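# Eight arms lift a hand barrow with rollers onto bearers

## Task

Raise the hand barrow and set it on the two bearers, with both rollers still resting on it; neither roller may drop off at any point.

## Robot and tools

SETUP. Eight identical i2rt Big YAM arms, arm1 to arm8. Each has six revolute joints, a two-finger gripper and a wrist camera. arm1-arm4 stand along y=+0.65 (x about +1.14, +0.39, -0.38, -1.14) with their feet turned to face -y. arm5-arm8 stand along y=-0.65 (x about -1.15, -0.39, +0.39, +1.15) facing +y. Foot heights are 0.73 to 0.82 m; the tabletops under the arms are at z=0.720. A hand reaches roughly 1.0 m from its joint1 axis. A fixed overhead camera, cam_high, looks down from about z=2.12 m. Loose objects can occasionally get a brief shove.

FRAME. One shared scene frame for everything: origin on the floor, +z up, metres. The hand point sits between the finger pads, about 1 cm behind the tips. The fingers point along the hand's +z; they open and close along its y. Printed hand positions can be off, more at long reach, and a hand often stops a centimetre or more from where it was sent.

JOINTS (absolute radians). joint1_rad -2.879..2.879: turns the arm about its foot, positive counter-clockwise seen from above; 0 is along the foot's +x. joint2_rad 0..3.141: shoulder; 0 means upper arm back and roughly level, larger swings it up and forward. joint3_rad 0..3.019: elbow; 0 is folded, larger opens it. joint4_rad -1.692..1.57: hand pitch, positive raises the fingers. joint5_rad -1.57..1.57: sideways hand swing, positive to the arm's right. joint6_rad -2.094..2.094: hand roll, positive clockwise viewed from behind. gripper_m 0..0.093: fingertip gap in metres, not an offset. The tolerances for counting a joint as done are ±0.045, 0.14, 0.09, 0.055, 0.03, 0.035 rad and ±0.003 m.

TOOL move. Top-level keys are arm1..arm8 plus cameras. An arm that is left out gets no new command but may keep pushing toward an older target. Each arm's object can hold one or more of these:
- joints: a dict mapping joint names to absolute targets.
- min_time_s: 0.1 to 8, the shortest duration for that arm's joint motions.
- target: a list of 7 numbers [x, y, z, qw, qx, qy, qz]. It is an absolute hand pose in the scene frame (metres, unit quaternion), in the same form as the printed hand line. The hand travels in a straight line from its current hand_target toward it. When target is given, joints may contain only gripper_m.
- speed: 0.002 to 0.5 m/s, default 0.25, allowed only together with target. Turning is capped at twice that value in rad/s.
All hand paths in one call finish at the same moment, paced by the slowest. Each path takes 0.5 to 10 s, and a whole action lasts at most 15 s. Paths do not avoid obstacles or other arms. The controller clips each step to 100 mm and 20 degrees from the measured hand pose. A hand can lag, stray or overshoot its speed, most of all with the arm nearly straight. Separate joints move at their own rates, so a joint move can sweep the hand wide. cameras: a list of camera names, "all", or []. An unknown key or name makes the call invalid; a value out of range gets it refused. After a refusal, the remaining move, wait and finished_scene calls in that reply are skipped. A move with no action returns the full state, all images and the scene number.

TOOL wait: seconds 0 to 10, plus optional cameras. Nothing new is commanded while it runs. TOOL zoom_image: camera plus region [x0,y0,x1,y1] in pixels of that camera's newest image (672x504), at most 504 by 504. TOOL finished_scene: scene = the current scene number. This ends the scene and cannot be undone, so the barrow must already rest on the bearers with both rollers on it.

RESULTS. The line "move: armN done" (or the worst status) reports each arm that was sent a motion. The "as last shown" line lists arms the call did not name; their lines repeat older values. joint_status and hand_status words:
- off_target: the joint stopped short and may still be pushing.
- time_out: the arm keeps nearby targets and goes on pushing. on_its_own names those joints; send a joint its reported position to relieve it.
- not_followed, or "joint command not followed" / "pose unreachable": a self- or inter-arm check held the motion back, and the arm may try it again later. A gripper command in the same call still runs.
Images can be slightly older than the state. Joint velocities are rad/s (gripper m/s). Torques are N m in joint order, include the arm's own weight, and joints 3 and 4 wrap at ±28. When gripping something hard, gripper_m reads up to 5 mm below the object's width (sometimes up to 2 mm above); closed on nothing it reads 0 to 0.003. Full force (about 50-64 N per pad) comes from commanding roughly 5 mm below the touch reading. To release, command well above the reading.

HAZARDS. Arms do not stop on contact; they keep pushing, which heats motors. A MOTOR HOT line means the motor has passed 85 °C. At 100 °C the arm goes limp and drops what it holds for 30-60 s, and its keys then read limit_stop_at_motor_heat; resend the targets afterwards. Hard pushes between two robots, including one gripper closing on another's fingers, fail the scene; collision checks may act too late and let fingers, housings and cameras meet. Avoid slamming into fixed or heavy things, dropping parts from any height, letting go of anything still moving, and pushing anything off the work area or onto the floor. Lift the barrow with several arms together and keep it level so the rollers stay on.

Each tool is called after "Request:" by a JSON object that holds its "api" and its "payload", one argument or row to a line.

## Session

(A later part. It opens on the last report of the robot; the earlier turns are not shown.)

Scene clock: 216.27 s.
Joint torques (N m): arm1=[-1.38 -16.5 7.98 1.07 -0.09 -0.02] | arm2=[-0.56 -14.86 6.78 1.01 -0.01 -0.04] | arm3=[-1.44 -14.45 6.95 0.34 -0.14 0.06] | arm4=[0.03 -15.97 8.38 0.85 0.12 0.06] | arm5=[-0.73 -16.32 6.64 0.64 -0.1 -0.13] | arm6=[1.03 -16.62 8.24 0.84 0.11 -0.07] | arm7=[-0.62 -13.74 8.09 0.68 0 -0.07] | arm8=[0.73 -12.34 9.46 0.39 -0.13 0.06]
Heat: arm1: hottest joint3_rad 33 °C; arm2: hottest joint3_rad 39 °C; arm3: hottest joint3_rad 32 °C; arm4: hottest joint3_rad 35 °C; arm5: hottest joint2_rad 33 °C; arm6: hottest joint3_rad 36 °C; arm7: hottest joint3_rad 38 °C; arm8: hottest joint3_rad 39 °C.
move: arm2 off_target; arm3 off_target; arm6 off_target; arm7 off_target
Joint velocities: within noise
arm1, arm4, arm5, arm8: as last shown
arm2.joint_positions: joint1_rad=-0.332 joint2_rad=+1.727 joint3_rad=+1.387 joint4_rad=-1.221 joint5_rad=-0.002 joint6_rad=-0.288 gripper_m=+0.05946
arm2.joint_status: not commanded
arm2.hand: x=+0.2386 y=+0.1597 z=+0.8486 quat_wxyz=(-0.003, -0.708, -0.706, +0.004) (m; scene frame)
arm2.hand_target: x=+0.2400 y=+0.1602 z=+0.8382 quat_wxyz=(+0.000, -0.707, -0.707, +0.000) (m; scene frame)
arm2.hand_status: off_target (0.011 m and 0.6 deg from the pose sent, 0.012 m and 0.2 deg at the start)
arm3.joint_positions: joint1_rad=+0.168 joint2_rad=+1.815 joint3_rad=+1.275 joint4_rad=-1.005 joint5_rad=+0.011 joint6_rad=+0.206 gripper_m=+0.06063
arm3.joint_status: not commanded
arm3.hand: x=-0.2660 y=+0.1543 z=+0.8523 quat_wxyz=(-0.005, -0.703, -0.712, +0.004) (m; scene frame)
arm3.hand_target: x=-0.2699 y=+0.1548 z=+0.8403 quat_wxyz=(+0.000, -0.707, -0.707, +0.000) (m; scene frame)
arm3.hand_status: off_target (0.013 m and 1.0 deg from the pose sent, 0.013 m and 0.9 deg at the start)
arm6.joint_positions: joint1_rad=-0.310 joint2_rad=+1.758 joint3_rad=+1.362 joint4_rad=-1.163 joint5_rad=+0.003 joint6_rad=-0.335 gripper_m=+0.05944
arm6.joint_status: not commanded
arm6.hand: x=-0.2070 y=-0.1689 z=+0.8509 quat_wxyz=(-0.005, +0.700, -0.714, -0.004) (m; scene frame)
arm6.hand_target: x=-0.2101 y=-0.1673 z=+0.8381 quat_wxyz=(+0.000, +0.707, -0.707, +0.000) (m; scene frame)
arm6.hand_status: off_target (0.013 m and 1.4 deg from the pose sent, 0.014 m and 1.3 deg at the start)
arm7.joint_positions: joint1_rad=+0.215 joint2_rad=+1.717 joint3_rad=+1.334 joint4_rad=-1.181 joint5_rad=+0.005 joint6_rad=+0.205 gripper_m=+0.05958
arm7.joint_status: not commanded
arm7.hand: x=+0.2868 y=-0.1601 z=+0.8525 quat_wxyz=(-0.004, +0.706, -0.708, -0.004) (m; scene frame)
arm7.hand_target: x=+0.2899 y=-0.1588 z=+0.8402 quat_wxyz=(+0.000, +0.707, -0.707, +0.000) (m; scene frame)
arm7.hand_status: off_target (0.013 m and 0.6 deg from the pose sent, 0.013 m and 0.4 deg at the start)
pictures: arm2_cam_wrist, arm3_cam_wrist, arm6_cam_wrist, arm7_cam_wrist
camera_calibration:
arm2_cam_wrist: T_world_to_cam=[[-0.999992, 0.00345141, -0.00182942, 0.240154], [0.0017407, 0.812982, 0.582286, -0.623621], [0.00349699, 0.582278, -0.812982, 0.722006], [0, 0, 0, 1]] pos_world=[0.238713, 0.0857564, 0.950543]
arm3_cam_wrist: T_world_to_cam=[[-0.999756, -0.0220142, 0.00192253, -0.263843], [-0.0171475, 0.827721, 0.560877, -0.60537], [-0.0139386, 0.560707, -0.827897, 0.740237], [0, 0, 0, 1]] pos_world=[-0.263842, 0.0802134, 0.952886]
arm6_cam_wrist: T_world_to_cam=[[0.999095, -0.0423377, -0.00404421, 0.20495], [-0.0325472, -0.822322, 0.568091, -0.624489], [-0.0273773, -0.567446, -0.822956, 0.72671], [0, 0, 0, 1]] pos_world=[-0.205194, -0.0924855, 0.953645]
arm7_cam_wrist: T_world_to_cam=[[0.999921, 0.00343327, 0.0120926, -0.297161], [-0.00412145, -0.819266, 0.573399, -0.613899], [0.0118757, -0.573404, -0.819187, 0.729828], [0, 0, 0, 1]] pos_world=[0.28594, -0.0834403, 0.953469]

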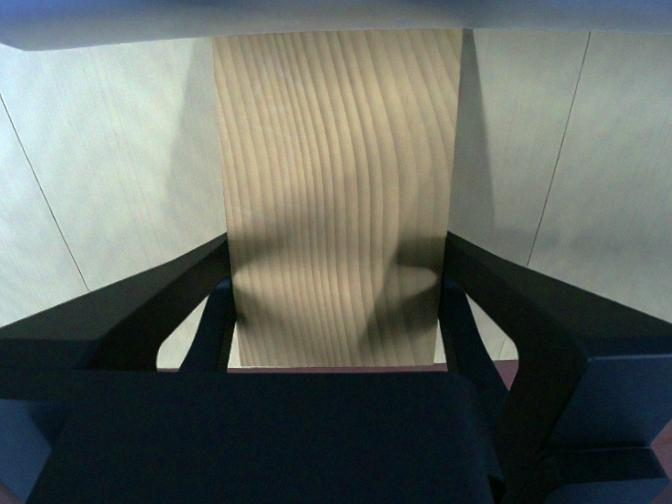

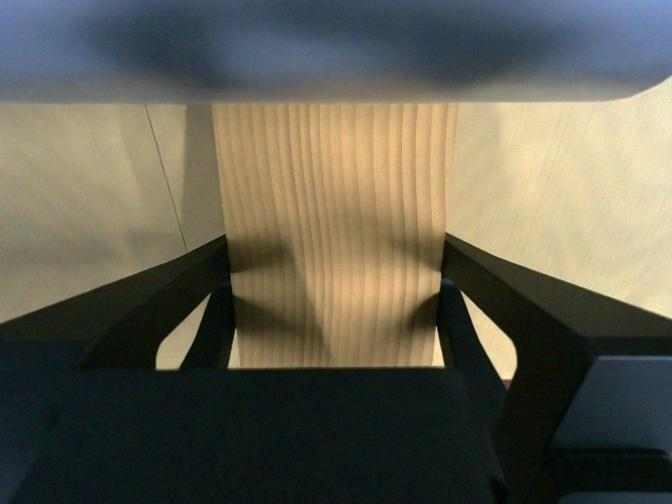

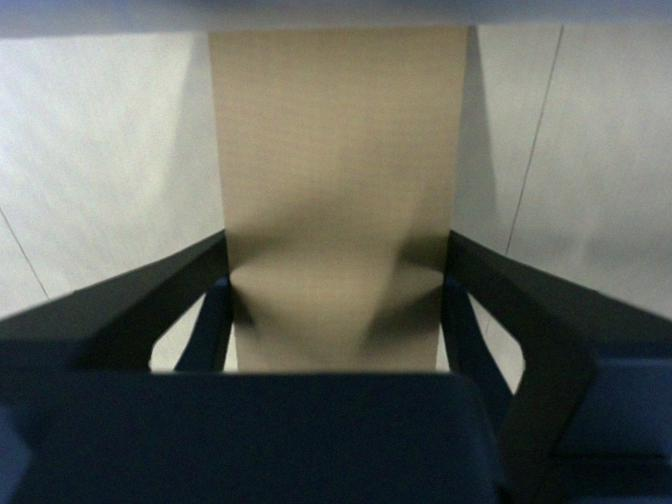

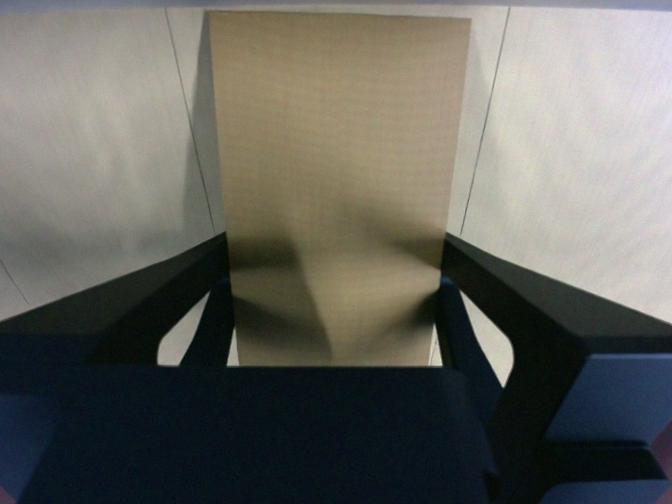

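Request:
{"api": "move", "payload": {
  "arm2": {"target": [0.24, 0.160, 0.846, 0, 0.7071, 0.7071, 0], "speed": 0.05},
  "arm3": {"target": [-0.268, 0.1535, 0.849, 0, 0.7071, 0.7071, 0], "speed": 0.05},
  "arm6": {"target": [-0.208, -0.168, 0.848, 0, 0.7071, -0.7071, 0], "speed": 0.05},
  "arm7": {"target": [0.287, -0.159, 0.849, 0, 0.7071, -0.7071, 0], "speed": 0.05}
}}

Request:
{"api": "move", "payload": {
  "arm2": {"joints": {"gripper_m": 0.085}},
  "arm3": {"joints": {"gripper_m": 0.085}},
  "arm6": {"joints": {"gripper_m": 0.085}},
  "arm7": {"joints": {"gripper_m": 0.085}},
  "cameras": ["arm2_cam_wrist", "arm3_cam_wrist", "arm6_cam_wrist", "arm7_cam_wrist"]
}}

Scene clock: 222.27 s.
Joint torques (N m): arm1=[-1.61 -16.73 7.92 1.01 -0.09 -0.03] | arm2=[-0.56 -15.5 7.73 0.25 -0.01 -0.04] | arm3=[-1.08 -15.27 8.17 -0.53 -0.14 0.09] | arm4=[0.03 -15.91 8.38 0.83 0.12 0.06] | arm5=[-0.56 -16.38 6.64 0.64 -0.09 -0.13] | arm6=[0.56 -17.49 9.35 -0.09 0.12 -0.11] | arm7=[0.09 -14.51 9.18 -0.08 -0.01 0.01] | arm8=[0.79 -12.34 9.44 0.39 -0.13 0.06]
Heat: arm1: hottest joint3_rad 33 °C; arm2: hottest joint3_rad 39 °C; arm3: hottest joint3_rad 32 °C; arm4: hottest joint3_rad 35 °C; arm5: hottest joint2_rad 33 °C; arm6: hottest joint3_rad 35 °C; arm7: hottest joint3_rad 38 °C; arm8: hottest joint3_rad 39 °C.
move: arm2 done; arm3 done; arm6 done; arm7 done
Joint velocities: within noise
arm1, arm4, arm5, arm8: as last shown
arm2.joint_positions: joint1_rad=-0.332 joint2_rad=+1.727 joint3_rad=+1.387 joint4_rad=-1.221 joint5_rad=-0.002 joint6_rad=-0.288 gripper_m=+0.05946
arm2.joint_status: not commanded
arm2.hand: x=+0.2386 y=+0.1597 z=+0.8486 quat_wxyz=(-0.003, -0.708, -0.706, +0.004) (m; scene frame)
arm2.hand_target: x=+0.2400 y=+0.1600 z=+0.8461 quat_wxyz=(+0.000, -0.707, -0.707, +0.000) (m; scene frame)
arm2.hand_status: done (0.003 m and 0.6 deg from the pose sent, 0.003 m and 0.6 deg at the start)
arm3.joint_positions: joint1_rad=+0.168 joint2_rad=+1.815 joint3_rad=+1.275 joint4_rad=-1.005 joint5_rad=+0.011 joint6_rad=+0.206 gripper_m=+0.06063
arm3.joint_status: not commanded
arm3.hand: x=-0.2660 y=+0.1544 z=+0.8523 quat_wxyz=(-0.005, -0.703, -0.712, +0.004) (m; scene frame)
arm3.hand_target: x=-0.2679 y=+0.1535 z=+0.8491 quat_wxyz=(+0.000, -0.707, -0.707, +0.000) (m; scene frame)
arm3.hand_status: done (0.004 m and 1.0 deg from the pose sent, 0.004 m and 1.0 deg at the start)
arm6.joint_positions: joint1_rad=-0.310 joint2_rad=+1.758 joint3_rad=+1.362 joint4_rad=-1.163 joint5_rad=+0.003 joint6_rad=-0.335 gripper_m=+0.05944
arm6.joint_status: not commanded
arm6.hand: x=-0.2070 y=-0.1690 z=+0.8509 quat_wxyz=(-0.005, +0.700, -0.714, -0.004) (m; scene frame)
arm6.hand_target: x=-0.2081 y=-0.1680 z=+0.8479 quat_wxyz=(+0.000, +0.707, -0.707, +0.000) (m; scene frame)
arm6.hand_status: done (0.003 m and 1.4 deg from the pose sent, 0.003 m and 1.4 deg at the start)
arm7.joint_positions: joint1_rad=+0.215 joint2_rad=+1.717 joint3_rad=+1.334 joint4_rad=-1.181 joint5_rad=+0.005 joint6_rad=+0.205 gripper_m=+0.05958
arm7.joint_status: not commanded
arm7.hand: x=+0.2868 y=-0.1601 z=+0.8525 quat_wxyz=(-0.004, +0.706, -0.708, -0.004) (m; scene frame)
arm7.hand_target: x=+0.2869 y=-0.1590 z=+0.8490 quat_wxyz=(+0.000, +0.707, -0.707, +0.000) (m; scene frame)
arm7.hand_status: done (0.004 m and 0.6 deg from the pose sent, 0.004 m and 0.6 deg at the start)
pictures: none

Scene clock: 222.87 s.
Joint torques (N m): arm1=[-1.67 -16.62 7.87 1.02 -0.11 -0.04] | arm2=[-0.56 -15.44 7.66 0.24 -0.01 -0.04] | arm3=[-1.08 -15.38 8.14 -0.5 -0.14 0.09] | arm4=[0.03 -15.97 8.36 0.84 0.12 0.06] | arm5=[-0.62 -16.38 6.68 0.62 -0.1 -0.13] | arm6=[0.56 -17.49 9.36 -0.1 0.11 -0.11] | arm7=[-0.15 -14.1 9.21 -0.14 0 0.01] | arm8=[0.73 -12.4 9.44 0.39 -0.13 0.06]
Heat: arm1: hottest joint3_rad 33 °C; arm2: hottest joint3_rad 39 °C; arm3: hottest joint3_rad 32 °C; arm4: hottest joint3_rad 35 °C; arm5: hottest joint2_rad 33 °C; arm6: hottest joint3_rad 35 °C; arm7: hottest joint3_rad 38 °C; arm8: hottest joint3_rad 39 °C.
move: arm2 done; arm3 done; arm6 done; arm7 done
Joint velocities: within noise
arm1, arm4, arm5, arm8: as last shown
arm2.joint_positions: joint1_rad=-0.332 joint2_rad=+1.727 joint3_rad=+1.387 joint4_rad=-1.221 joint5_rad=-0.002 joint6_rad=-0.288 gripper_m=+0.08487
arm2.joint_status: all done
arm2.hand: x=+0.2386 y=+0.1597 z=+0.8486 quat_wxyz=(-0.003, -0.708, -0.706, +0.004) (m; scene frame)
arm2.hand_target: x=+0.2400 y=+0.1600 z=+0.8461 quat_wxyz=(+0.000, -0.707, -0.707, +0.000) (m; scene frame)
arm2.hand_status: not commanded
arm3.joint_positions: joint1_rad=+0.168 joint2_rad=+1.816 joint3_rad=+1.275 joint4_rad=-1.006 joint5_rad=+0.011 joint6_rad=+0.206 gripper_m=+0.08486
arm3.joint_status: all done
arm3.hand: x=-0.2660 y=+0.1546 z=+0.8521 quat_wxyz=(-0.004, -0.703, -0.712, +0.003) (m; scene frame)
arm3.hand_target: x=-0.2679 y=+0.1536 z=+0.8490 quat_wxyz=(+0.000, -0.707, -0.707, +0.000) (m; scene frame)
arm3.hand_status: not commanded
arm6.joint_positions: joint1_rad=-0.310 joint2_rad=+1.758 joint3_rad=+1.362 joint4_rad=-1.163 joint5_rad=+0.003 joint6_rad=-0.335 gripper_m=+0.08485
arm6.joint_status: all done
arm6.hand: x=-0.2070 y=-0.1690 z=+0.8509 quat_wxyz=(-0.005, +0.700, -0.714, -0.004) (m; scene frame)
arm6.hand_target: x=-0.2081 y=-0.1680 z=+0.8479 quat_wxyz=(+0.000, +0.707, -0.707, +0.000) (m; scene frame)
arm6.hand_status: not commanded
arm7.joint_positions: joint1_rad=+0.215 joint2_rad=+1.717 joint3_rad=+1.334 joint4_rad=-1.181 joint5_rad=+0.005 joint6_rad=+0.205 gripper_m=+0.08483
arm7.joint_status: all done
arm7.hand: x=+0.2868 y=-0.1601 z=+0.8525 quat_wxyz=(-0.004, +0.706, -0.708, -0.004) (m; scene frame)
arm7.hand_target: x=+0.2869 y=-0.1590 z=+0.8491 quat_wxyz=(+0.000, +0.707, -0.707, +0.000) (m; scene frame)
arm7.hand_status: not commanded
pictures: arm2_cam_wrist, arm3_cam_wrist, arm6_cam_wrist, arm7_cam_wrist
camera_calibration:
arm2_cam_wrist: T_world_to_cam=[[-0.999992, 0.00345141, -0.00182942, 0.240154], [0.0017407, 0.812982, 0.582286, -0.623621], [0.00349699, 0.582278, -0.812982, 0.722006], [0, 0, 0, 1]] pos_world=[0.238713, 0.0857564, 0.950543]
arm3_cam_wrist: T_world_to_cam=[[-0.999756, -0.0219679, 0.00216853, -0.264179], [-0.01695, 0.826881, 0.562121, -0.606352], [-0.0141417, 0.561948, -0.827052, 0.738974], [0, 0, 0, 1]] pos_world=[-0.263942, 0.0803133, 0.952586]
arm6_cam_wrist: T_world_to_cam=[[0.999096, -0.042315, -0.00416821, 0.205066], [-0.0324481, -0.822118, 0.568391, -0.624817], [-0.0274782, -0.567742, -0.822748, 0.726407], [0, 0, 0, 1]] pos_world=[-0.205194, -0.0925847, 0.953645]
arm7_cam_wrist: T_world_to_cam=[[0.999921, 0.00343327, 0.0120926, -0.297161], [-0.00412145, -0.819266, 0.573399, -0.613899], [0.0118757, -0.573404, -0.819187, 0.729828], [0, 0, 0, 1]] pos_world=[0.28594, -0.0834403, 0.953469]

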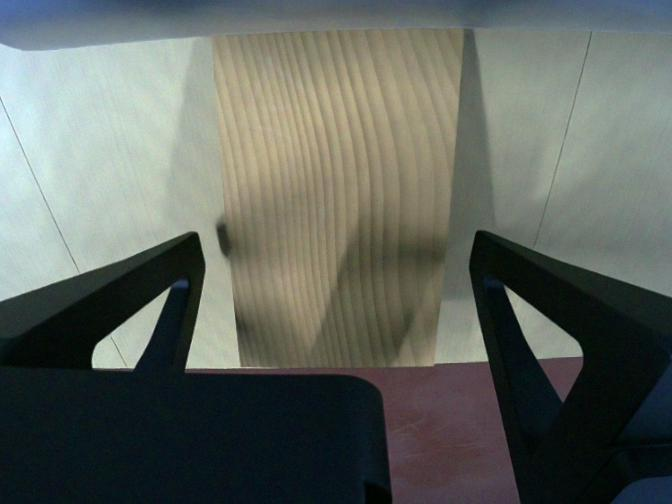

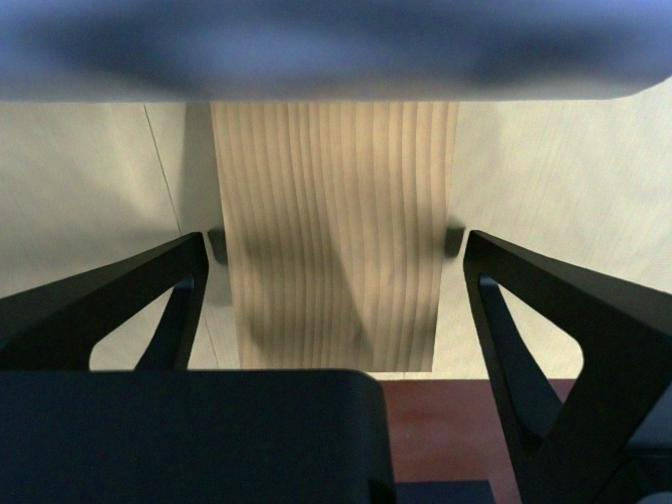

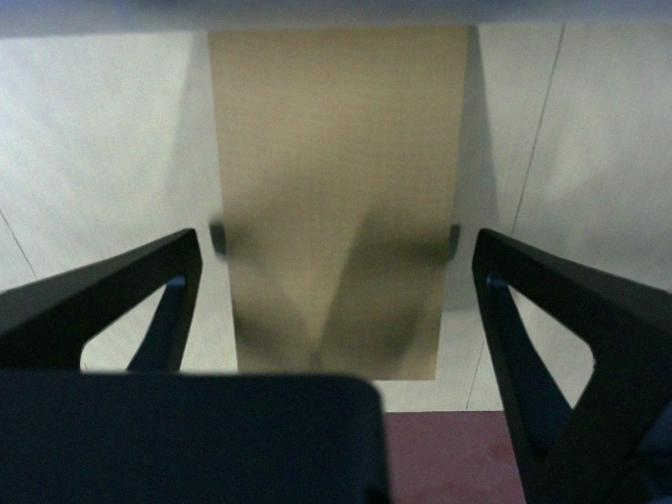

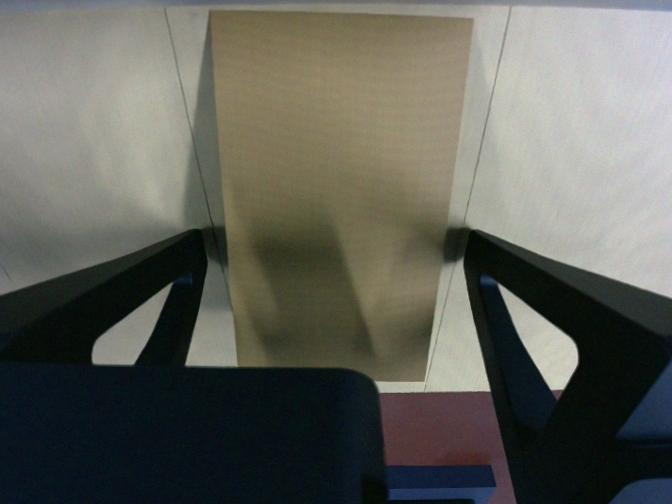

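Request:
{"api": "move", "payload": {
  "arm1": {"target": [0.922, 0.179, 0.79, 0, 1, 0, 0], "speed": 0.1},
  "arm8": {"target": [0.918, -0.211, 0.793, 0, 1, 0, 0], "speed": 0.1},
  "arm4": {"target": [-0.871, 0.190, 0.794, 0, 0, 1, 0], "speed": 0.1},
  "arm5": {"target": [-0.869, -0.210, 0.786, 0, 0, 1, 0], "speed": 0.1},
  "arm2": {"target": [0.24, 0.160, 0.97, 0, 0.7071, 0.7071, 0], "speed": 0.1},
  "arm3": {"target": [-0.268, 0.1545, 0.97, 0, 0.7071, 0.7071, 0], "speed": 0.1},
  "arm6": {"target": [-0.208, -0.168, 0.97, 0, 0.7071, -0.7071, 0], "speed": 0.1},
  "arm7": {"target": [0.287, -0.159, 0.97, 0, 0.7071, -0.7071, 0], "speed": 0.1},
  "cameras": ["arm1_cam_wrist", "arm4_cam_wrist", "arm5_cam_wrist", "arm8_cam_wrist", "cam_high"]
}}

Scene clock: 235.97 s.
Joint torques (N m): arm1=[-1.79 -17.08 7.28 0.99 -0.09 -0.06] | arm2=[-0.56 -17.55 12.67 -0.12 -0.02 -0.04] | arm3=[-0.85 -16.85 12.05 -0.59 -0.14 0.11] | arm4=[0.15 -16.38 7.77 0.84 0.12 0.07] | arm5=[-0.67 -16.97 6 0.64 -0.09 -0.15] | arm6=[0.73 -19.25 13.04 -0.25 0.12 -0.1] | arm7=[-0.26 -16.73 13.86 -0.57 -0.01 0.01] | arm8=[0.73 -12.75 8.81 0.39 -0.13 0.06]
Heat: arm1: hottest joint3_rad 33 °C; arm2: hottest joint3_rad 39 °C; arm3: hottest joint3_rad 32 °C; arm4: hottest joint3_rad 34 °C; arm5: hottest joint2_rad 34 °C; arm6: hottest joint3_rad 35 °C; arm7: hottest joint3_rad 38 °C; arm8: hottest joint3_rad 39 °C.
move: arm1 off_target; arm2 off_target; arm3 off_target; arm4 done; arm5 off_target; arm6 off_target; arm7 off_target; arm8 done
Joint velocities: within noise
arm1.joint_positions: joint1_rad=-0.442 joint2_rad=+1.856 joint3_rad=+1.311 joint4_rad=-1.012 joint5_rad=+0.004 joint6_rad=+1.141 gripper_m=+0.09396
arm1.joint_status: not commanded
arm1.hand: x=+0.9276 y=+0.1776 z=+0.7994 quat_wxyz=(-0.001, -1.000, -0.006, +0.003) (m; scene frame)
arm1.hand_target: x=+0.9221 y=+0.1792 z=+0.7901 quat_wxyz=(+0.000, -1.000, +0.000, +0.000) (m; scene frame)
arm1.hand_status: off_target (0.011 m and 0.7 deg from the pose sent, 0.081 m and 0.9 deg at the start)
arm2.joint_positions: joint1_rad=-0.332 joint2_rad=+1.688 joint3_rad=+1.569 joint4_rad=-1.525 joint5_rad=-0.002 joint6_rad=-0.288 gripper_m=+0.08496
arm2.joint_status: not commanded
arm2.hand: x=+0.2431 y=+0.1746 z=+0.9361 quat_wxyz=(+0.017, -0.708, -0.706, -0.033) (m; scene frame)
arm2.hand_target: x=+0.2406 y=+0.1619 z=+0.9698 quat_wxyz=(+0.000, -0.707, -0.707, +0.000) (m; scene frame)
arm2.hand_status: off_target (0.037 m and 4.2 deg from the pose sent, 0.121 m and 0.6 deg at the start)
arm3.joint_positions: joint1_rad=+0.168 joint2_rad=+1.712 joint3_rad=+1.403 joint4_rad=-1.299 joint5_rad=+0.011 joint6_rad=+0.206 gripper_m=+0.08494
arm3.joint_status: not commanded
arm3.hand: x=-0.2701 y=+0.1689 z=+0.9473 quat_wxyz=(+0.021, -0.702, -0.712, -0.013) (m; scene frame)
arm3.hand_target: x=-0.2681 y=+0.1555 z=+0.9701 quat_wxyz=(+0.000, -0.707, -0.707, +0.000) (m; scene frame)
arm3.hand_status: off_target (0.027 m and 3.0 deg from the pose sent, 0.118 m and 1.0 deg at the start)
arm4.joint_positions: joint1_rad=+0.558 joint2_rad=+1.894 joint3_rad=+1.356 joint4_rad=-1.028 joint5_rad=-0.007 joint6_rad=-1.053 gripper_m=+0.09396
arm4.joint_status: not commanded
arm4.hand: x=-0.8746 y=+0.1885 z=+0.7995 quat_wxyz=(-0.001, +0.000, -1.000, -0.001) (m; scene frame)
arm4.hand_target: x=-0.8710 y=+0.1900 z=+0.7941 quat_wxyz=(+0.000, +0.000, -1.000, +0.000) (m; scene frame)
arm4.hand_status: done (0.007 m and 0.2 deg from the pose sent, 0.073 m and 0.1 deg at the start)
arm5.joint_positions: joint1_rad=-0.588 joint2_rad=+1.908 joint3_rad=+1.264 joint4_rad=-0.890 joint5_rad=+0.001 joint6_rad=+1.017 gripper_m=+0.09396
arm5.joint_status: not commanded
arm5.hand: x=-0.8713 y=-0.2030 z=+0.8021 quat_wxyz=(-0.007, +0.002, -1.000, -0.010) (m; scene frame)
arm5.hand_target: x=-0.8694 y=-0.2102 z=+0.7864 quat_wxyz=(+0.000, +0.000, -1.000, +0.000) (m; scene frame)
arm5.hand_status: off_target (0.018 m and 1.4 deg from the pose sent, 0.092 m and 1.6 deg at the start)
arm6.joint_positions: joint1_rad=-0.310 joint2_rad=+1.701 joint3_rad=+1.545 joint4_rad=-1.467 joint5_rad=+0.003 joint6_rad=-0.335 gripper_m=+0.08494
arm6.joint_status: not commanded
arm6.hand: x=-0.2104 y=-0.1800 z=+0.9467 quat_wxyz=(+0.023, +0.700, -0.714, +0.009) (m; scene frame)
arm6.hand_target: x=-0.2084 y=-0.1690 z=+0.9700 quat_wxyz=(+0.000, +0.707, -0.707, +0.000) (m; scene frame)
arm6.hand_status: off_target (0.026 m and 3.1 deg from the pose sent, 0.119 m and 1.4 deg at the start)
arm7.joint_positions: joint1_rad=+0.215 joint2_rad=+1.672 joint3_rad=+1.509 joint4_rad=-1.476 joint5_rad=+0.005 joint6_rad=+0.205 gripper_m=+0.08492
arm7.joint_status: not commanded
arm7.hand: x=+0.2895 y=-0.1725 z=+0.9389 quat_wxyz=(+0.017, +0.706, -0.708, +0.028) (m; scene frame)
arm7.hand_target: x=+0.2872 y=-0.1605 z=+0.9698 quat_wxyz=(+0.000, +0.707, -0.707, +0.000) (m; scene frame)
arm7.hand_status: off_target (0.034 m and 3.7 deg from the pose sent, 0.118 m and 0.6 deg at the start)
arm8.joint_positions: joint1_rad=+0.502 joint2_rad=+1.749 joint3_rad=+1.266 joint4_rad=-1.071 joint5_rad=-0.001 joint6_rad=-1.096 gripper_m=+0.09396
arm8.joint_status: not commanded
arm8.hand: x=+0.9228 y=-0.2082 z=+0.7990 quat_wxyz=(-0.001, +1.000, -0.003, -0.002) (m; scene frame)
arm8.hand_target: x=+0.9182 y=-0.2110 z=+0.7932 quat_wxyz=(+0.000, +1.000, +0.000, +0.000) (m; scene frame)
arm8.hand_status: done (0.008 m and 0.4 deg from the pose sent, 0.074 m and 0.4 deg at the start)
pictures: arm1_cam_wrist, arm4_cam_wrist, arm5_cam_wrist, arm8_cam_wrist, cam_high
camera_calibration:
arm1_cam_wrist: T_world_to_cam=[[-0.00374746, 0.999952, -0.00900798, -0.165765], [0.818325, 0.00824388, 0.574696, -1.21451], [0.574743, -0.00521781, -0.818317, 0.250041], [0, 0, 0, 1]] pos_world=[0.849531, 0.177074, 0.901092]
arm4_cam_wrist: T_world_to_cam=[[-0.020798, -0.999769, -0.00550069, 0.17804], [-0.818144, 0.013857, 0.574846, -1.17254], [-0.574637, 0.016456, -0.818243, 0.275691], [0, 0, 0, 1]] pos_world=[-0.797181, 0.189709, 0.900591]
arm5_cam_wrist: T_world_to_cam=[[0.00464692, -0.999465, -0.0323875, -0.172196], [-0.81817, -0.0224219, 0.574538, -1.17417], [-0.574957, 0.0238287, -0.817837, 0.284215], [0, 0, 0, 1]] pos_world=[-0.796457, -0.205204, 0.901468]
arm8_cam_wrist: T_world_to_cam=[[-0.007925, 0.999909, -0.0109213, 0.224631], [0.818787, 0.0127584, 0.573956, -1.20842], [0.574043, -0.0043936, -0.818813, 0.249523], [0, 0, 0, 1]] pos_world=[0.847985, -0.208096, 0.900348]

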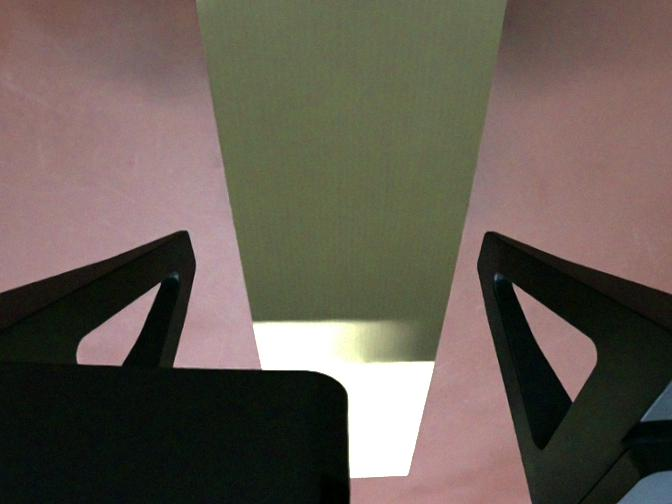

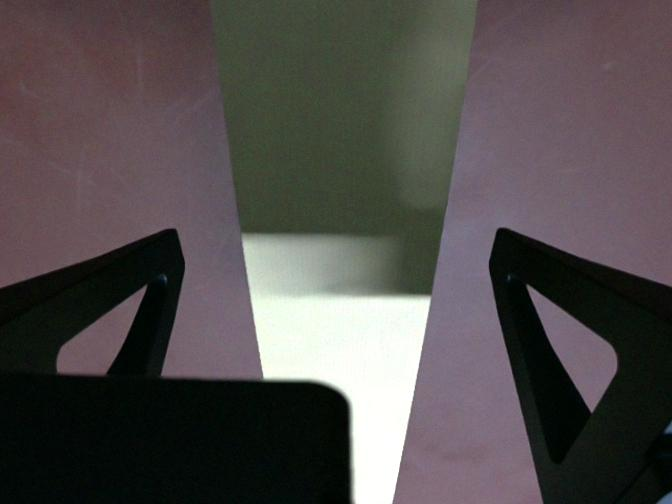

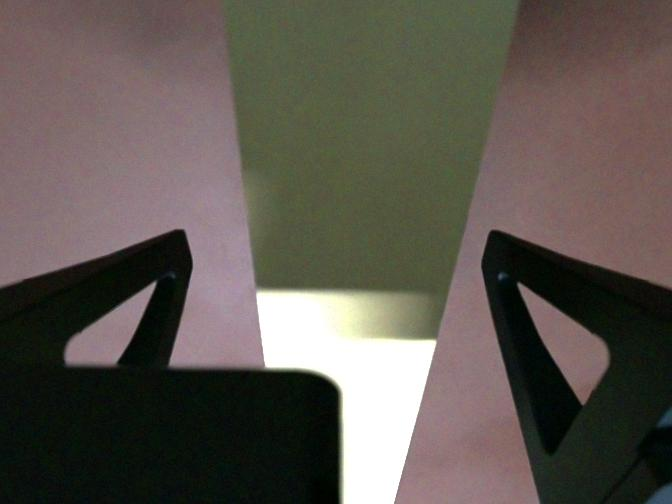

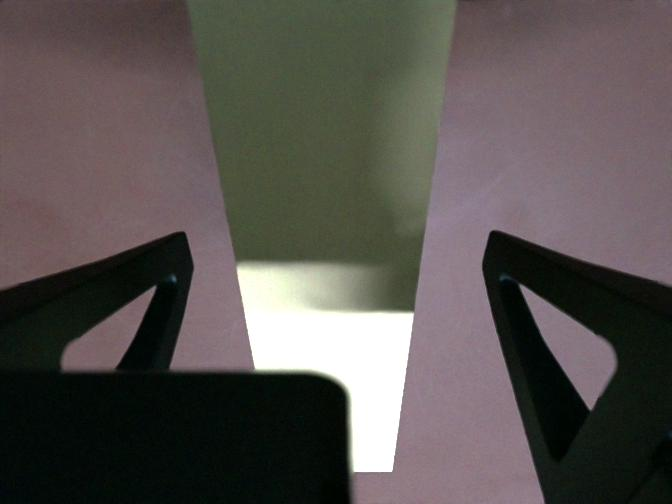

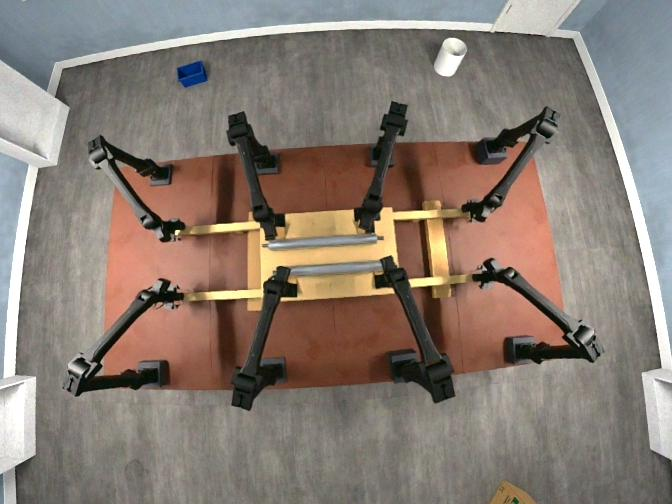

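Request:
{"api": "move", "payload": {
  "arm1": {"target": [0.922, 0.183, 0.79, 0, 1, 0, 0], "speed": 0.05},
  "arm8": {"target": [0.918, -0.213, 0.793, 0, 1, 0, 0], "speed": 0.05},
  "arm5": {"target": [-0.869, -0.217, 0.786, 0, 0, 1, 0], "speed": 0.05}
}}

Request:
{"api": "move", "payload": {
  "arm2": {"target": [0.30, 0.42, 1.02, 0, 0.7071, 0.7071, 0], "speed": 0.2},
  "arm3": {"target": [-0.30, 0.42, 1.02, 0, 0.7071, 0.7071, 0], "speed": 0.2},
  "arm6": {"target": [-0.30, -0.42, 1.02, 0, 0.7071, -0.7071, 0], "speed": 0.2},
  "arm7": {"target": [0.30, -0.42, 1.02, 0, 0.7071, -0.7071, 0], "speed": 0.2},
  "arm1": {"joints": {"gripper_m": 0.052}},
  "arm4": {"joints": {"gripper_m": 0.052}},
  "arm5": {"joints": {"gripper_m": 0.052}},
  "arm8": {"joints": {"gripper_m": 0.052}},
  "cameras": ["arm1_cam_wrist", "arm4_cam_wrist", "arm5_cam_wrist", "arm8_cam_wrist", "arm2_cam_wrist", "arm7_cam_wrist", "cam_high"]
}}

Scene clock: 242.90 s.
Joint torques (N m): arm1=[-1.61 -17.32 7.08 1.05 -0.09 -0.1] | arm2=[-0.56 -17.67 12.68 -0.17 -0.02 -0.04] | arm3=[-0.85 -16.97 12.04 -0.61 -0.15 0.11] | arm4=[0.09 -16.44 7.76 0.83 0.12 0.08] | arm5=[-0.67 -17.67 5.74 0.55 -0.08 -0.14] | arm6=[0.79 -19.25 13.08 -0.23 0.12 -0.09] | arm7=[0.09 -16.97 13.91 -0.54 -0.02 0.01] | arm8=[0.79 -13.1 8.29 0.46 -0.13 0.07]
Heat: arm1: hottest joint3_rad 33 °C; arm2: hottest joint3_rad 41 °C; arm3: hottest joint3_rad 32 °C; arm4: hottest joint3_rad 34 °C; arm5: hottest joint2_rad 34 °C; arm6: hottest joint3_rad 35 °C; arm7: hottest joint3_rad 39 °C; arm8: hottest joint3_rad 38 °C.
move: arm1 done; arm5 off_target; arm8 done
Joint velocities: within noise
arm1.joint_positions: joint1_rad=-0.445 joint2_rad=+1.856 joint3_rad=+1.301 joint4_rad=-1.008 joint5_rad=+0.004 joint6_rad=+1.141 gripper_m=+0.09396
arm1.joint_status: not commanded
arm1.hand: x=+0.9275 y=+0.1816 z=+0.7960 quat_wxyz=(+0.001, -1.000, -0.004, +0.001) (m; scene frame)
arm1.hand_target: x=+0.9222 y=+0.1831 z=+0.7901 quat_wxyz=(+0.000, -1.000, +0.000, +0.000) (m; scene frame)
arm1.hand_status: done (0.008 m and 0.5 deg from the pose sent, 0.012 m and 0.7 deg at the start)
arm2, arm3, arm4, arm6, arm7: as last shown
arm3.hand_target: x=-0.2681 y=+0.1554 z=+0.9701 quat_wxyz=(+0.000, -0.707, -0.707, +0.000) (m; scene frame)
arm5.joint_positions: joint1_rad=-0.596 joint2_rad=+1.908 joint3_rad=+1.247 joint4_rad=-0.882 joint5_rad=+0.001 joint6_rad=+1.010 gripper_m=+0.09396
arm5.joint_status: not commanded
arm5.hand: x=-0.8711 y=-0.2107 z=+0.7968 quat_wxyz=(-0.005, +0.001, -1.000, -0.006) (m; scene frame)
arm5.hand_target: x=-0.8692 y=-0.2172 z=+0.7862 quat_wxyz=(+0.000, +0.000, -1.000, +0.000) (m; scene frame)
arm5.hand_status: off_target (0.013 m and 0.9 deg from the pose sent, 0.021 m and 1.4 deg at the start)
arm8.joint_positions: joint1_rad=+0.503 joint2_rad=+1.749 joint3_rad=+1.266 joint4_rad=-1.071 joint5_rad=-0.001 joint6_rad=-1.096 gripper_m=+0.09396
arm8.joint_status: not commanded
arm8.hand: x=+0.9220 y=-0.2087 z=+0.7990 quat_wxyz=(-0.001, +1.000, -0.002, -0.002) (m; scene frame)
arm8.hand_target: x=+0.9181 y=-0.2130 z=+0.7932 quat_wxyz=(+0.000, +1.000, +0.000, +0.000) (m; scene frame)
arm8.hand_status: done (0.008 m and 0.4 deg from the pose sent, 0.009 m and 0.4 deg at the start)
pictures: none

Scene clock: 245.17 s.
Joint torques (N m): arm1=[-1.44 -17.61 7.06 0.99 -0.1 -0.09] | arm2=[-1.61 -5.19 7.62 0.08 -0.03 -0.14] | arm3=[-0.03 -5.48 8.83 -0.51 -0.08 0.1] | arm4=[0.09 -16.38 7.76 0.83 0.12 0.08] | arm5=[-0.67 -17.61 5.74 0.44 -0.01 -0.15] | arm6=[0.73 -4.72 9.25 -0.1 0.12 -0.08] | arm7=[0.91 -6.48 9.32 -0.35 0.03 0.2] | arm8=[0.79 -13.1 8.31 0.4 -0.14 0.07]
Heat: arm1: hottest joint3_rad 33 °C; arm2: hottest joint3_rad 41 °C; arm3: hottest joint3_rad 32 °C; arm4: hottest joint3_rad 34 °C; arm5: hottest joint2_rad 34 °C; arm6: hottest joint3_rad 35 °C; arm7: hottest joint3_rad 39 °C; arm8: hottest joint3_rad 38 °C.
move: arm1 done; arm2 done; arm3 done; arm4 done; arm5 done; arm6 done; arm7 done; arm8 done
Joint velocities: within noise
arm1.joint_positions: joint1_rad=-0.445 joint2_rad=+1.856 joint3_rad=+1.301 joint4_rad=-1.008 joint5_rad=+0.004 joint6_rad=+1.141 gripper_m=+0.05210
arm1.joint_status: all done
arm1.hand: x=+0.9274 y=+0.1816 z=+0.7960 quat_wxyz=(+0.001, -1.000, -0.004, +0.002) (m; scene frame)
arm1.hand_target: x=+0.9221 y=+0.1830 z=+0.7901 quat_wxyz=(+0.000, -1.000, +0.000, +0.000) (m; scene frame)
arm1.hand_status: not commanded
arm2.joint_positions: joint1_rad=-0.386 joint2_rad=+0.971 joint3_rad=+1.121 joint4_rad=-1.690 joint5_rad=-0.002 joint6_rad=-0.341 gripper_m=+0.08496
arm2.joint_status: not commanded
arm2.hand: x=+0.3006 y=+0.4139 z=+1.0205 quat_wxyz=(-0.007, -0.708, -0.706, +0.013) (m; scene frame)
arm2.hand_target: x=+0.2999 y=+0.4196 z=+1.0193 quat_wxyz=(-0.004, -0.707, -0.707, +0.009) (m; scene frame)
arm2.hand_status: done (0.006 m and 1.8 deg from the pose sent, 0.266 m and 4.2 deg at the start; a joint's target at an end of its range on 26 of 68 steps)
arm3.joint_positions: joint1_rad=+0.266 joint2_rad=+0.972 joint3_rad=+0.882 joint4_rad=-1.468 joint5_rad=+0.011 joint6_rad=+0.314 gripper_m=+0.08494
arm3.joint_status: not commanded
arm3.hand: x=-0.3013 y=+0.4170 z=+1.0184 quat_wxyz=(+0.000, -0.706, -0.708, +0.000) (m; scene frame)
arm3.hand_target: x=-0.3000 y=+0.4200 z=+1.0199 quat_wxyz=(+0.000, -0.707, -0.707, +0.000) (m; scene frame)
arm3.hand_status: done (0.004 m and 0.2 deg from the pose sent, 0.263 m and 3.0 deg at the start)
arm4.joint_positions: joint1_rad=+0.558 joint2_rad=+1.894 joint3_rad=+1.356 joint4_rad=-1.028 joint5_rad=-0.007 joint6_rad=-1.053 gripper_m=+0.05212
arm4.joint_status: all done
arm4.hand: x=-0.8746 y=+0.1885 z=+0.7995 quat_wxyz=(-0.001, +0.000, -1.000, -0.001) (m; scene frame)
arm4.hand_target: x=-0.8710 y=+0.1900 z=+0.7941 quat_wxyz=(+0.000, +0.000, -1.000, +0.000) (m; scene frame)
arm4.hand_status: not commanded
arm5.joint_positions: joint1_rad=-0.596 joint2_rad=+1.908 joint3_rad=+1.247 joint4_rad=-0.878 joint5_rad=-0.001 joint6_rad=+1.010 gripper_m=+0.05208
arm5.joint_status: all done
arm5.hand: x=-0.8709 y=-0.2098 z=+0.7968 quat_wxyz=(-0.005, +0.001, -1.000, -0.008) (m; scene frame)
arm5.hand_target: x=-0.8692 y=-0.2172 z=+0.7862 quat_wxyz=(+0.000, +0.000, -1.000, +0.000) (m; scene frame)
arm5.hand_status: not commanded
arm6.joint_positions: joint1_rad=-0.310 joint2_rad=+0.978 joint3_rad=+1.057 joint4_rad=-1.642 joint5_rad=+0.003 joint6_rad=-0.335 gripper_m=+0.08494
arm6.joint_status: not commanded
arm6.hand: x=-0.2982 y=-0.4179 z=+1.0207 quat_wxyz=(-0.004, +0.700, -0.714, -0.003) (m; scene frame)
arm6.hand_target: x=-0.3000 y=-0.4200 z=+1.0201 quat_wxyz=(+0.000, +0.707, -0.707, +0.000) (m; scene frame)
arm6.hand_status: done (0.003 m and 1.3 deg from the pose sent, 0.266 m and 3.1 deg at the start)
arm7.joint_positions: joint1_rad=+0.366 joint2_rad=+0.988 joint3_rad=+1.082 joint4_rad=-1.662 joint5_rad=+0.004 joint6_rad=+0.347 gripper_m=+0.08492
arm7.joint_status: not commanded
arm7.hand: x=+0.3005 y=-0.4148 z=+1.0192 quat_wxyz=(-0.003, +0.709, -0.705, -0.003) (m; scene frame)
arm7.hand_target: x=+0.3000 y=-0.4199 z=+1.0200 quat_wxyz=(+0.000, +0.707, -0.707, +0.000) (m; scene frame)
arm7.hand_status: done (0.005 m and 0.5 deg from the pose sent, 0.261 m and 3.7 deg at the start)
arm8.joint_positions: joint1_rad=+0.503 joint2_rad=+1.749 joint3_rad=+1.266 joint4_rad=-1.069 joint5_rad=-0.001 joint6_rad=-1.096 gripper_m=+0.05208
arm8.joint_status: all done
arm8.hand: x=+0.9217 y=-0.2082 z=+0.7990 quat_wxyz=(-0.002, +1.000, -0.002, -0.002) (m; scene frame)
arm8.hand_target: x=+0.9181 y=-0.2130 z=+0.7932 quat_wxyz=(+0.000, +1.000, +0.000, +0.000) (m; scene frame)
arm8.hand_status: not commanded
pictures: arm1_cam_wrist, arm2_cam_wrist, arm4_cam_wrist, arm5_cam_wrist, arm7_cam_wrist, arm8_cam_wrist, cam_high
camera_calibration:
arm1_cam_wrist: T_world_to_cam=[[-0.000365923, 0.999993, -0.00375928, -0.177084], [0.817003, 0.00246668, 0.576629, -1.21176], [0.576634, -0.00286034, -0.816998, 0.24421], [0, 0, 0, 1]] pos_world=[0.849127, 0.18077, 0.897589]
arm2_cam_wrist: T_world_to_cam=[[-0.999977, 0.00383361, 0.00551294, 0.293814], [0.00628207, 0.824083, 0.566434, -0.920206], [-0.00237164, 0.566456, -0.824089, 0.733171], [0, 0, 0, 1]] pos_world=[0.301327, 0.341892, 1.12381]
arm4_cam_wrist: T_world_to_cam=[[-0.020798, -0.999769, -0.00550069, 0.17804], [-0.818144, 0.013857, 0.574846, -1.17254], [-0.574637, 0.016456, -0.818243, 0.275691], [0, 0, 0, 1]] pos_world=[-0.797181, 0.189709, 0.900591]
arm5_cam_wrist: T_world_to_cam=[[0.00411986, -0.999586, -0.0284586, -0.182748], [-0.815629, -0.0198242, 0.578235, -1.17118], [-0.57856, 0.0208294, -0.815374, 0.274538], [0, 0, 0, 1]] pos_world=[-0.795662, -0.211608, 0.895869]
arm7_cam_wrist: T_world_to_cam=[[0.999875, 0.0114703, 0.0109077, -0.307434], [0.00310637, -0.817906, 0.575344, -0.921597], [0.0155208, -0.575238, -0.817839, 0.717106], [0, 0, 0, 1]] pos_world=[0.299128, -0.337746, 1.12007]
arm8_cam_wrist: T_world_to_cam=[[-0.00914829, 0.999916, -0.00920117, 0.224412], [0.819265, 0.0127707, 0.573273, -1.20739], [0.573343, -0.00229372, -0.819313, 0.251575], [0, 0, 0, 1]] pos_world=[0.846986, -0.208397, 0.900348]

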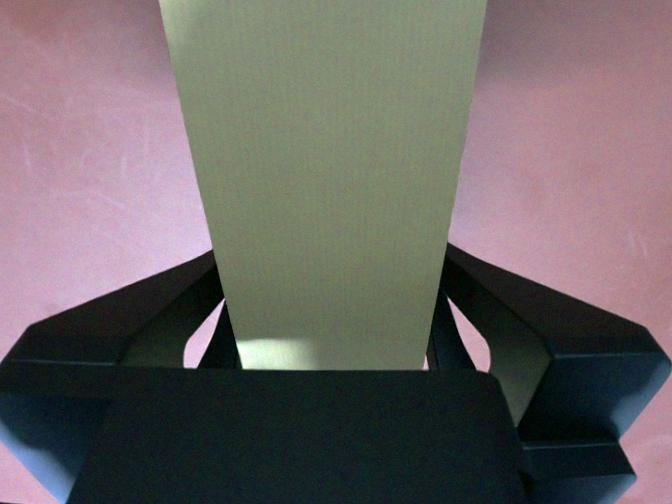

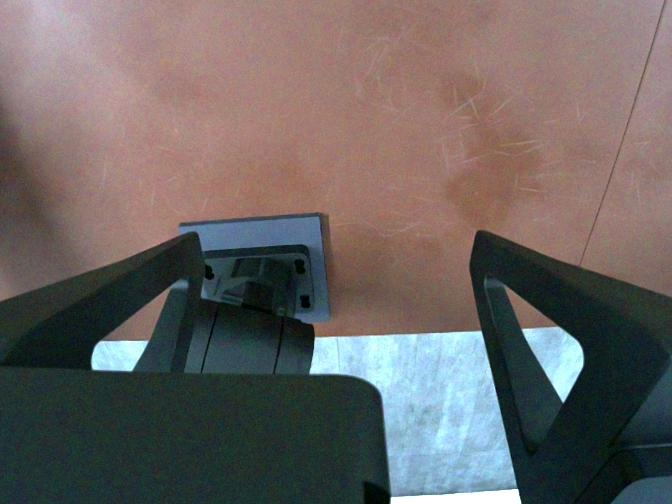

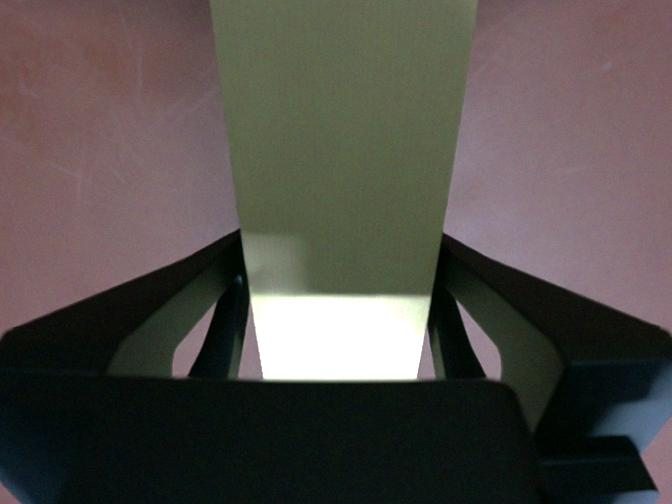

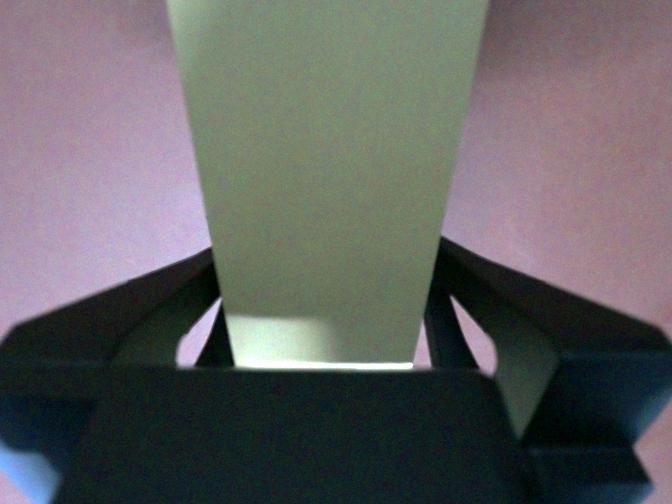

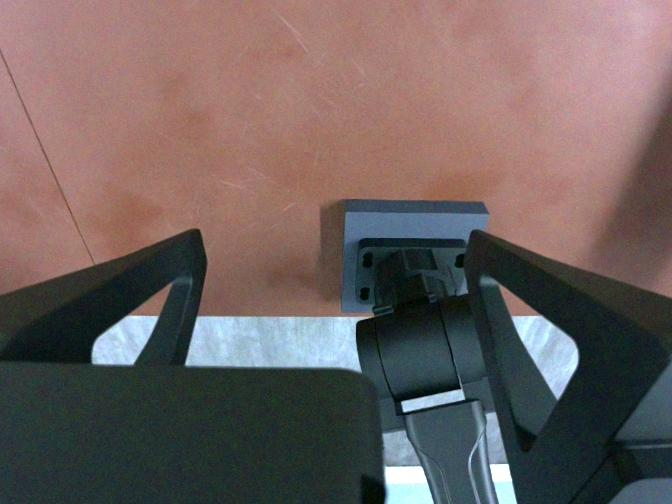

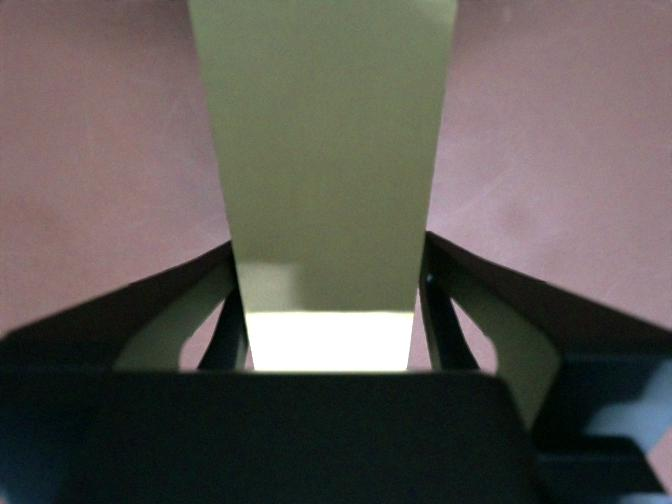

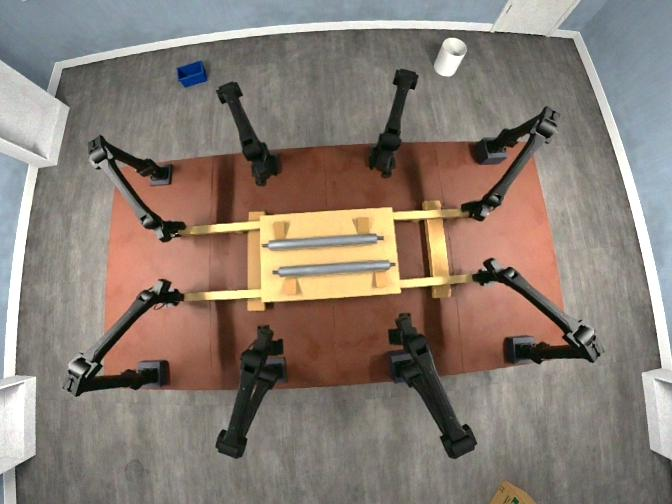

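Request:
{"api": "zoom_image", "payload": {
  "camera": "cam_high",
  "region": [240, 190, 420, 310]
}}

Request:
{"api": "zoom_image", "payload": {
  "camera": "cam_high",
  "region": [390, 190, 510, 310]
}}

Request:
{"api": "zoom_image", "payload": {
  "camera": "cam_high",
  "region": [160, 190, 280, 320]
}}

Scaled by 2.800 from the camera's 672x504 image, which has a finer 960x720 frame.

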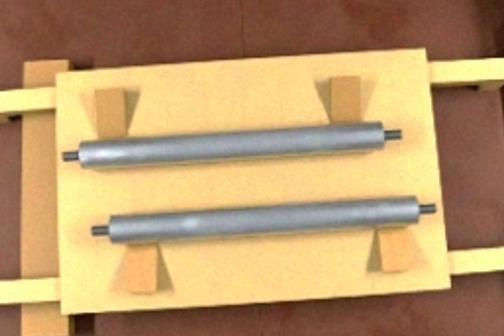

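Scaled by 4.200 from the camera's 672x504 image, which has a finer 960x720 frame.

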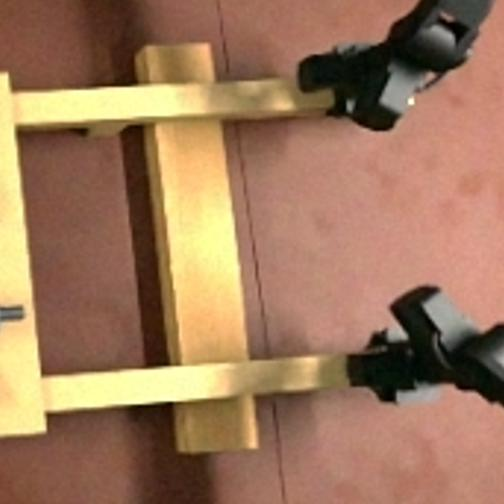

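Scaled by 3.877 from the camera's 672x504 image, which has a finer 960x720 frame.

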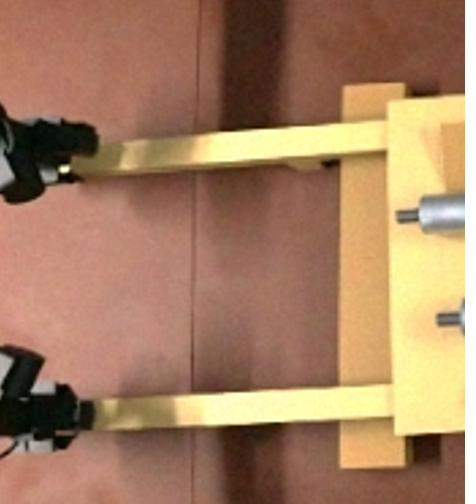

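Request:
{"api": "move", "payload": {
  "arm1": {"joints": {"gripper_m": 0.038}},
  "arm4": {"joints": {"gripper_m": 0.038}},
  "arm5": {"joints": {"gripper_m": 0.038}},
  "arm8": {"joints": {"gripper_m": 0.038}},
  "cameras": ["arm1_cam_wrist", "arm5_cam_wrist", "cam_high"]
}}

Scene clock: 256.57 s.
Joint torques (N m): arm1=[-1.32 -17.73 7.09 0.69 0.02 -0.04] | arm2=[-1.61 -5.25 7.54 0.08 -0.03 -0.15] | arm3=[-0.03 -5.42 8.8 -0.51 -0.09 0.11] | arm4=[0.09 -16.44 7.77 0.72 0.03 0.07] | arm5=[-0.62 -17.67 5.74 0.18 0.32 -0.2] | arm6=[0.73 -4.66 9.26 -0.06 0.12 -0.09] | arm7=[0.67 -6.18 9.35 -0.39 0.03 0.19] | arm8=[0.67 -13.04 8.68 0.39 -0.11 0.07]
Heat: arm1: hottest joint3_rad 33 °C; arm2: hottest joint3_rad 41 °C; arm3: hottest joint3_rad 33 °C; arm4: hottest joint3_rad 34 °C; arm5: hottest joint2_rad 35 °C; arm6: hottest joint3_rad 35 °C; arm7: hottest joint3_rad 38 °C; arm8: hottest joint3_rad 37 °C.
move: arm1 off_target; arm4 off_target; arm5 off_target; arm8 off_target
Joint velocities: within noise
arm1.joint_positions: joint1_rad=-0.445 joint2_rad=+1.856 joint3_rad=+1.301 joint4_rad=-1.001 joint5_rad=+0.000 joint6_rad=+1.135 gripper_m=+0.04492
arm1.joint_status: gripper_m off_target (ended at +0.04494, target +0.03800)
arm1.hand: x=+0.9273 y=+0.1800 z=+0.7960 quat_wxyz=(-0.002, -1.000, -0.007, +0.001) (m; scene frame)
arm1.hand_target: x=+0.9222 y=+0.1831 z=+0.7901 quat_wxyz=(+0.000, -1.000, +0.000, +0.000) (m; scene frame)
arm1.hand_status: not commanded
arm2, arm3, arm6, arm7: as last shown
arm2.joint_positions: joint1_rad=-0.386 joint2_rad=+0.971 joint3_rad=+1.121 joint4_rad=-1.690 joint5_rad=-0.002 joint6_rad=-0.342 gripper_m=+0.08496
arm4.joint_positions: joint1_rad=+0.558 joint2_rad=+1.895 joint3_rad=+1.356 joint4_rad=-1.025 joint5_rad=-0.004 joint6_rad=-1.053 gripper_m=+0.04542
arm4.joint_status: gripper_m off_target (ended at +0.04545, target +0.03800)
arm4.hand: x=-0.8745 y=+0.1875 z=+0.7993 quat_wxyz=(+0.000, +0.000, -1.000, +0.001) (m; scene frame)
arm4.hand_target: x=-0.8710 y=+0.1900 z=+0.7940 quat_wxyz=(+0.000, +0.000, -1.000, +0.000) (m; scene frame)
arm4.hand_status: not commanded
arm5.joint_positions: joint1_rad=-0.596 joint2_rad=+1.908 joint3_rad=+1.247 joint4_rad=-0.871 joint5_rad=-0.009 joint6_rad=+1.014 gripper_m=+0.04350
arm5.joint_status: gripper_m off_target (ended at +0.04353, target +0.03800)
arm5.hand: x=-0.8711 y=-0.2075 z=+0.7968 quat_wxyz=(-0.004, -0.001, -1.000, -0.013) (m; scene frame)
arm5.hand_target: x=-0.8692 y=-0.2172 z=+0.7862 quat_wxyz=(+0.000, +0.000, -1.000, +0.000) (m; scene frame)
arm5.hand_status: not commanded
arm7.joint_positions: joint1_rad=+0.366 joint2_rad=+0.988 joint3_rad=+1.082 joint4_rad=-1.662 joint5_rad=+0.004 joint6_rad=+0.348 gripper_m=+0.08492
arm7.hand: x=+0.3005 y=-0.4148 z=+1.0192 quat_wxyz=(-0.003, +0.709, -0.706, -0.003) (m; scene frame)
arm8.joint_positions: joint1_rad=+0.504 joint2_rad=+1.749 joint3_rad=+1.261 joint4_rad=-1.070 joint5_rad=-0.003 joint6_rad=-1.095 gripper_m=+0.04509
arm8.joint_status: gripper_m off_target (ended at +0.04510, target +0.03800)
arm8.hand: x=+0.9222 y=-0.2104 z=+0.7975 quat_wxyz=(+0.000, +1.000, -0.002, -0.001) (m; scene frame)
arm8.hand_target: x=+0.9181 y=-0.2131 z=+0.7931 quat_wxyz=(+0.000, +1.000, +0.000, +0.000) (m; scene frame)
arm8.hand_status: not commanded
pictures: arm1_cam_wrist, arm5_cam_wrist, cam_high
camera_calibration:
arm1_cam_wrist: T_world_to_cam=[[-0.00605432, 0.999926, -0.0105748, -0.164827], [0.81681, 0.0110456, 0.576801, -1.21312], [0.576875, -0.00514549, -0.816816, 0.244363], [0, 0, 0, 1]] pos_world=[0.848925, 0.179472, 0.897586]
arm5_cam_wrist: T_world_to_cam=[[-0.000359612, -0.999241, -0.0389557, -0.175932], [-0.814235, -0.0223226, 0.580106, -1.17206], [-0.580535, 0.0319277, -0.813609, 0.273594], [0, 0, 0, 1]] pos_world=[-0.795566, -0.210697, 0.895665]

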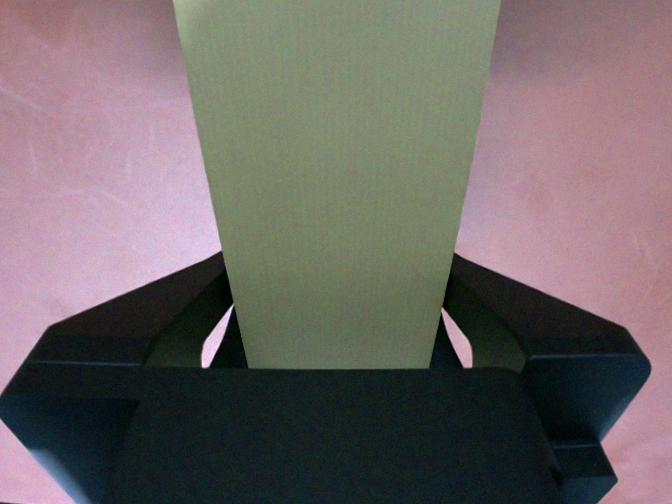

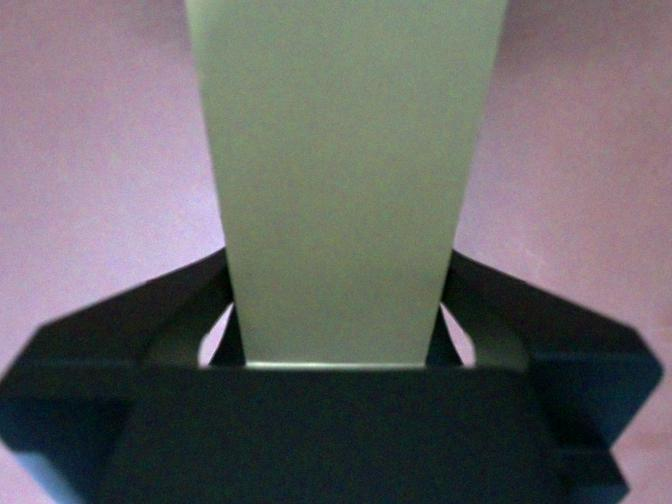

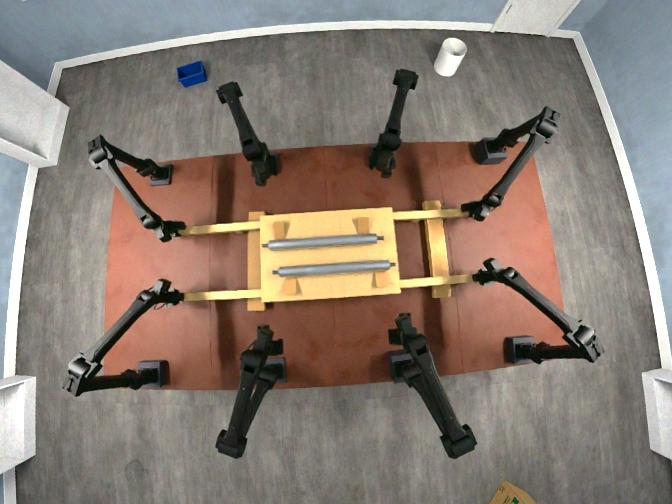

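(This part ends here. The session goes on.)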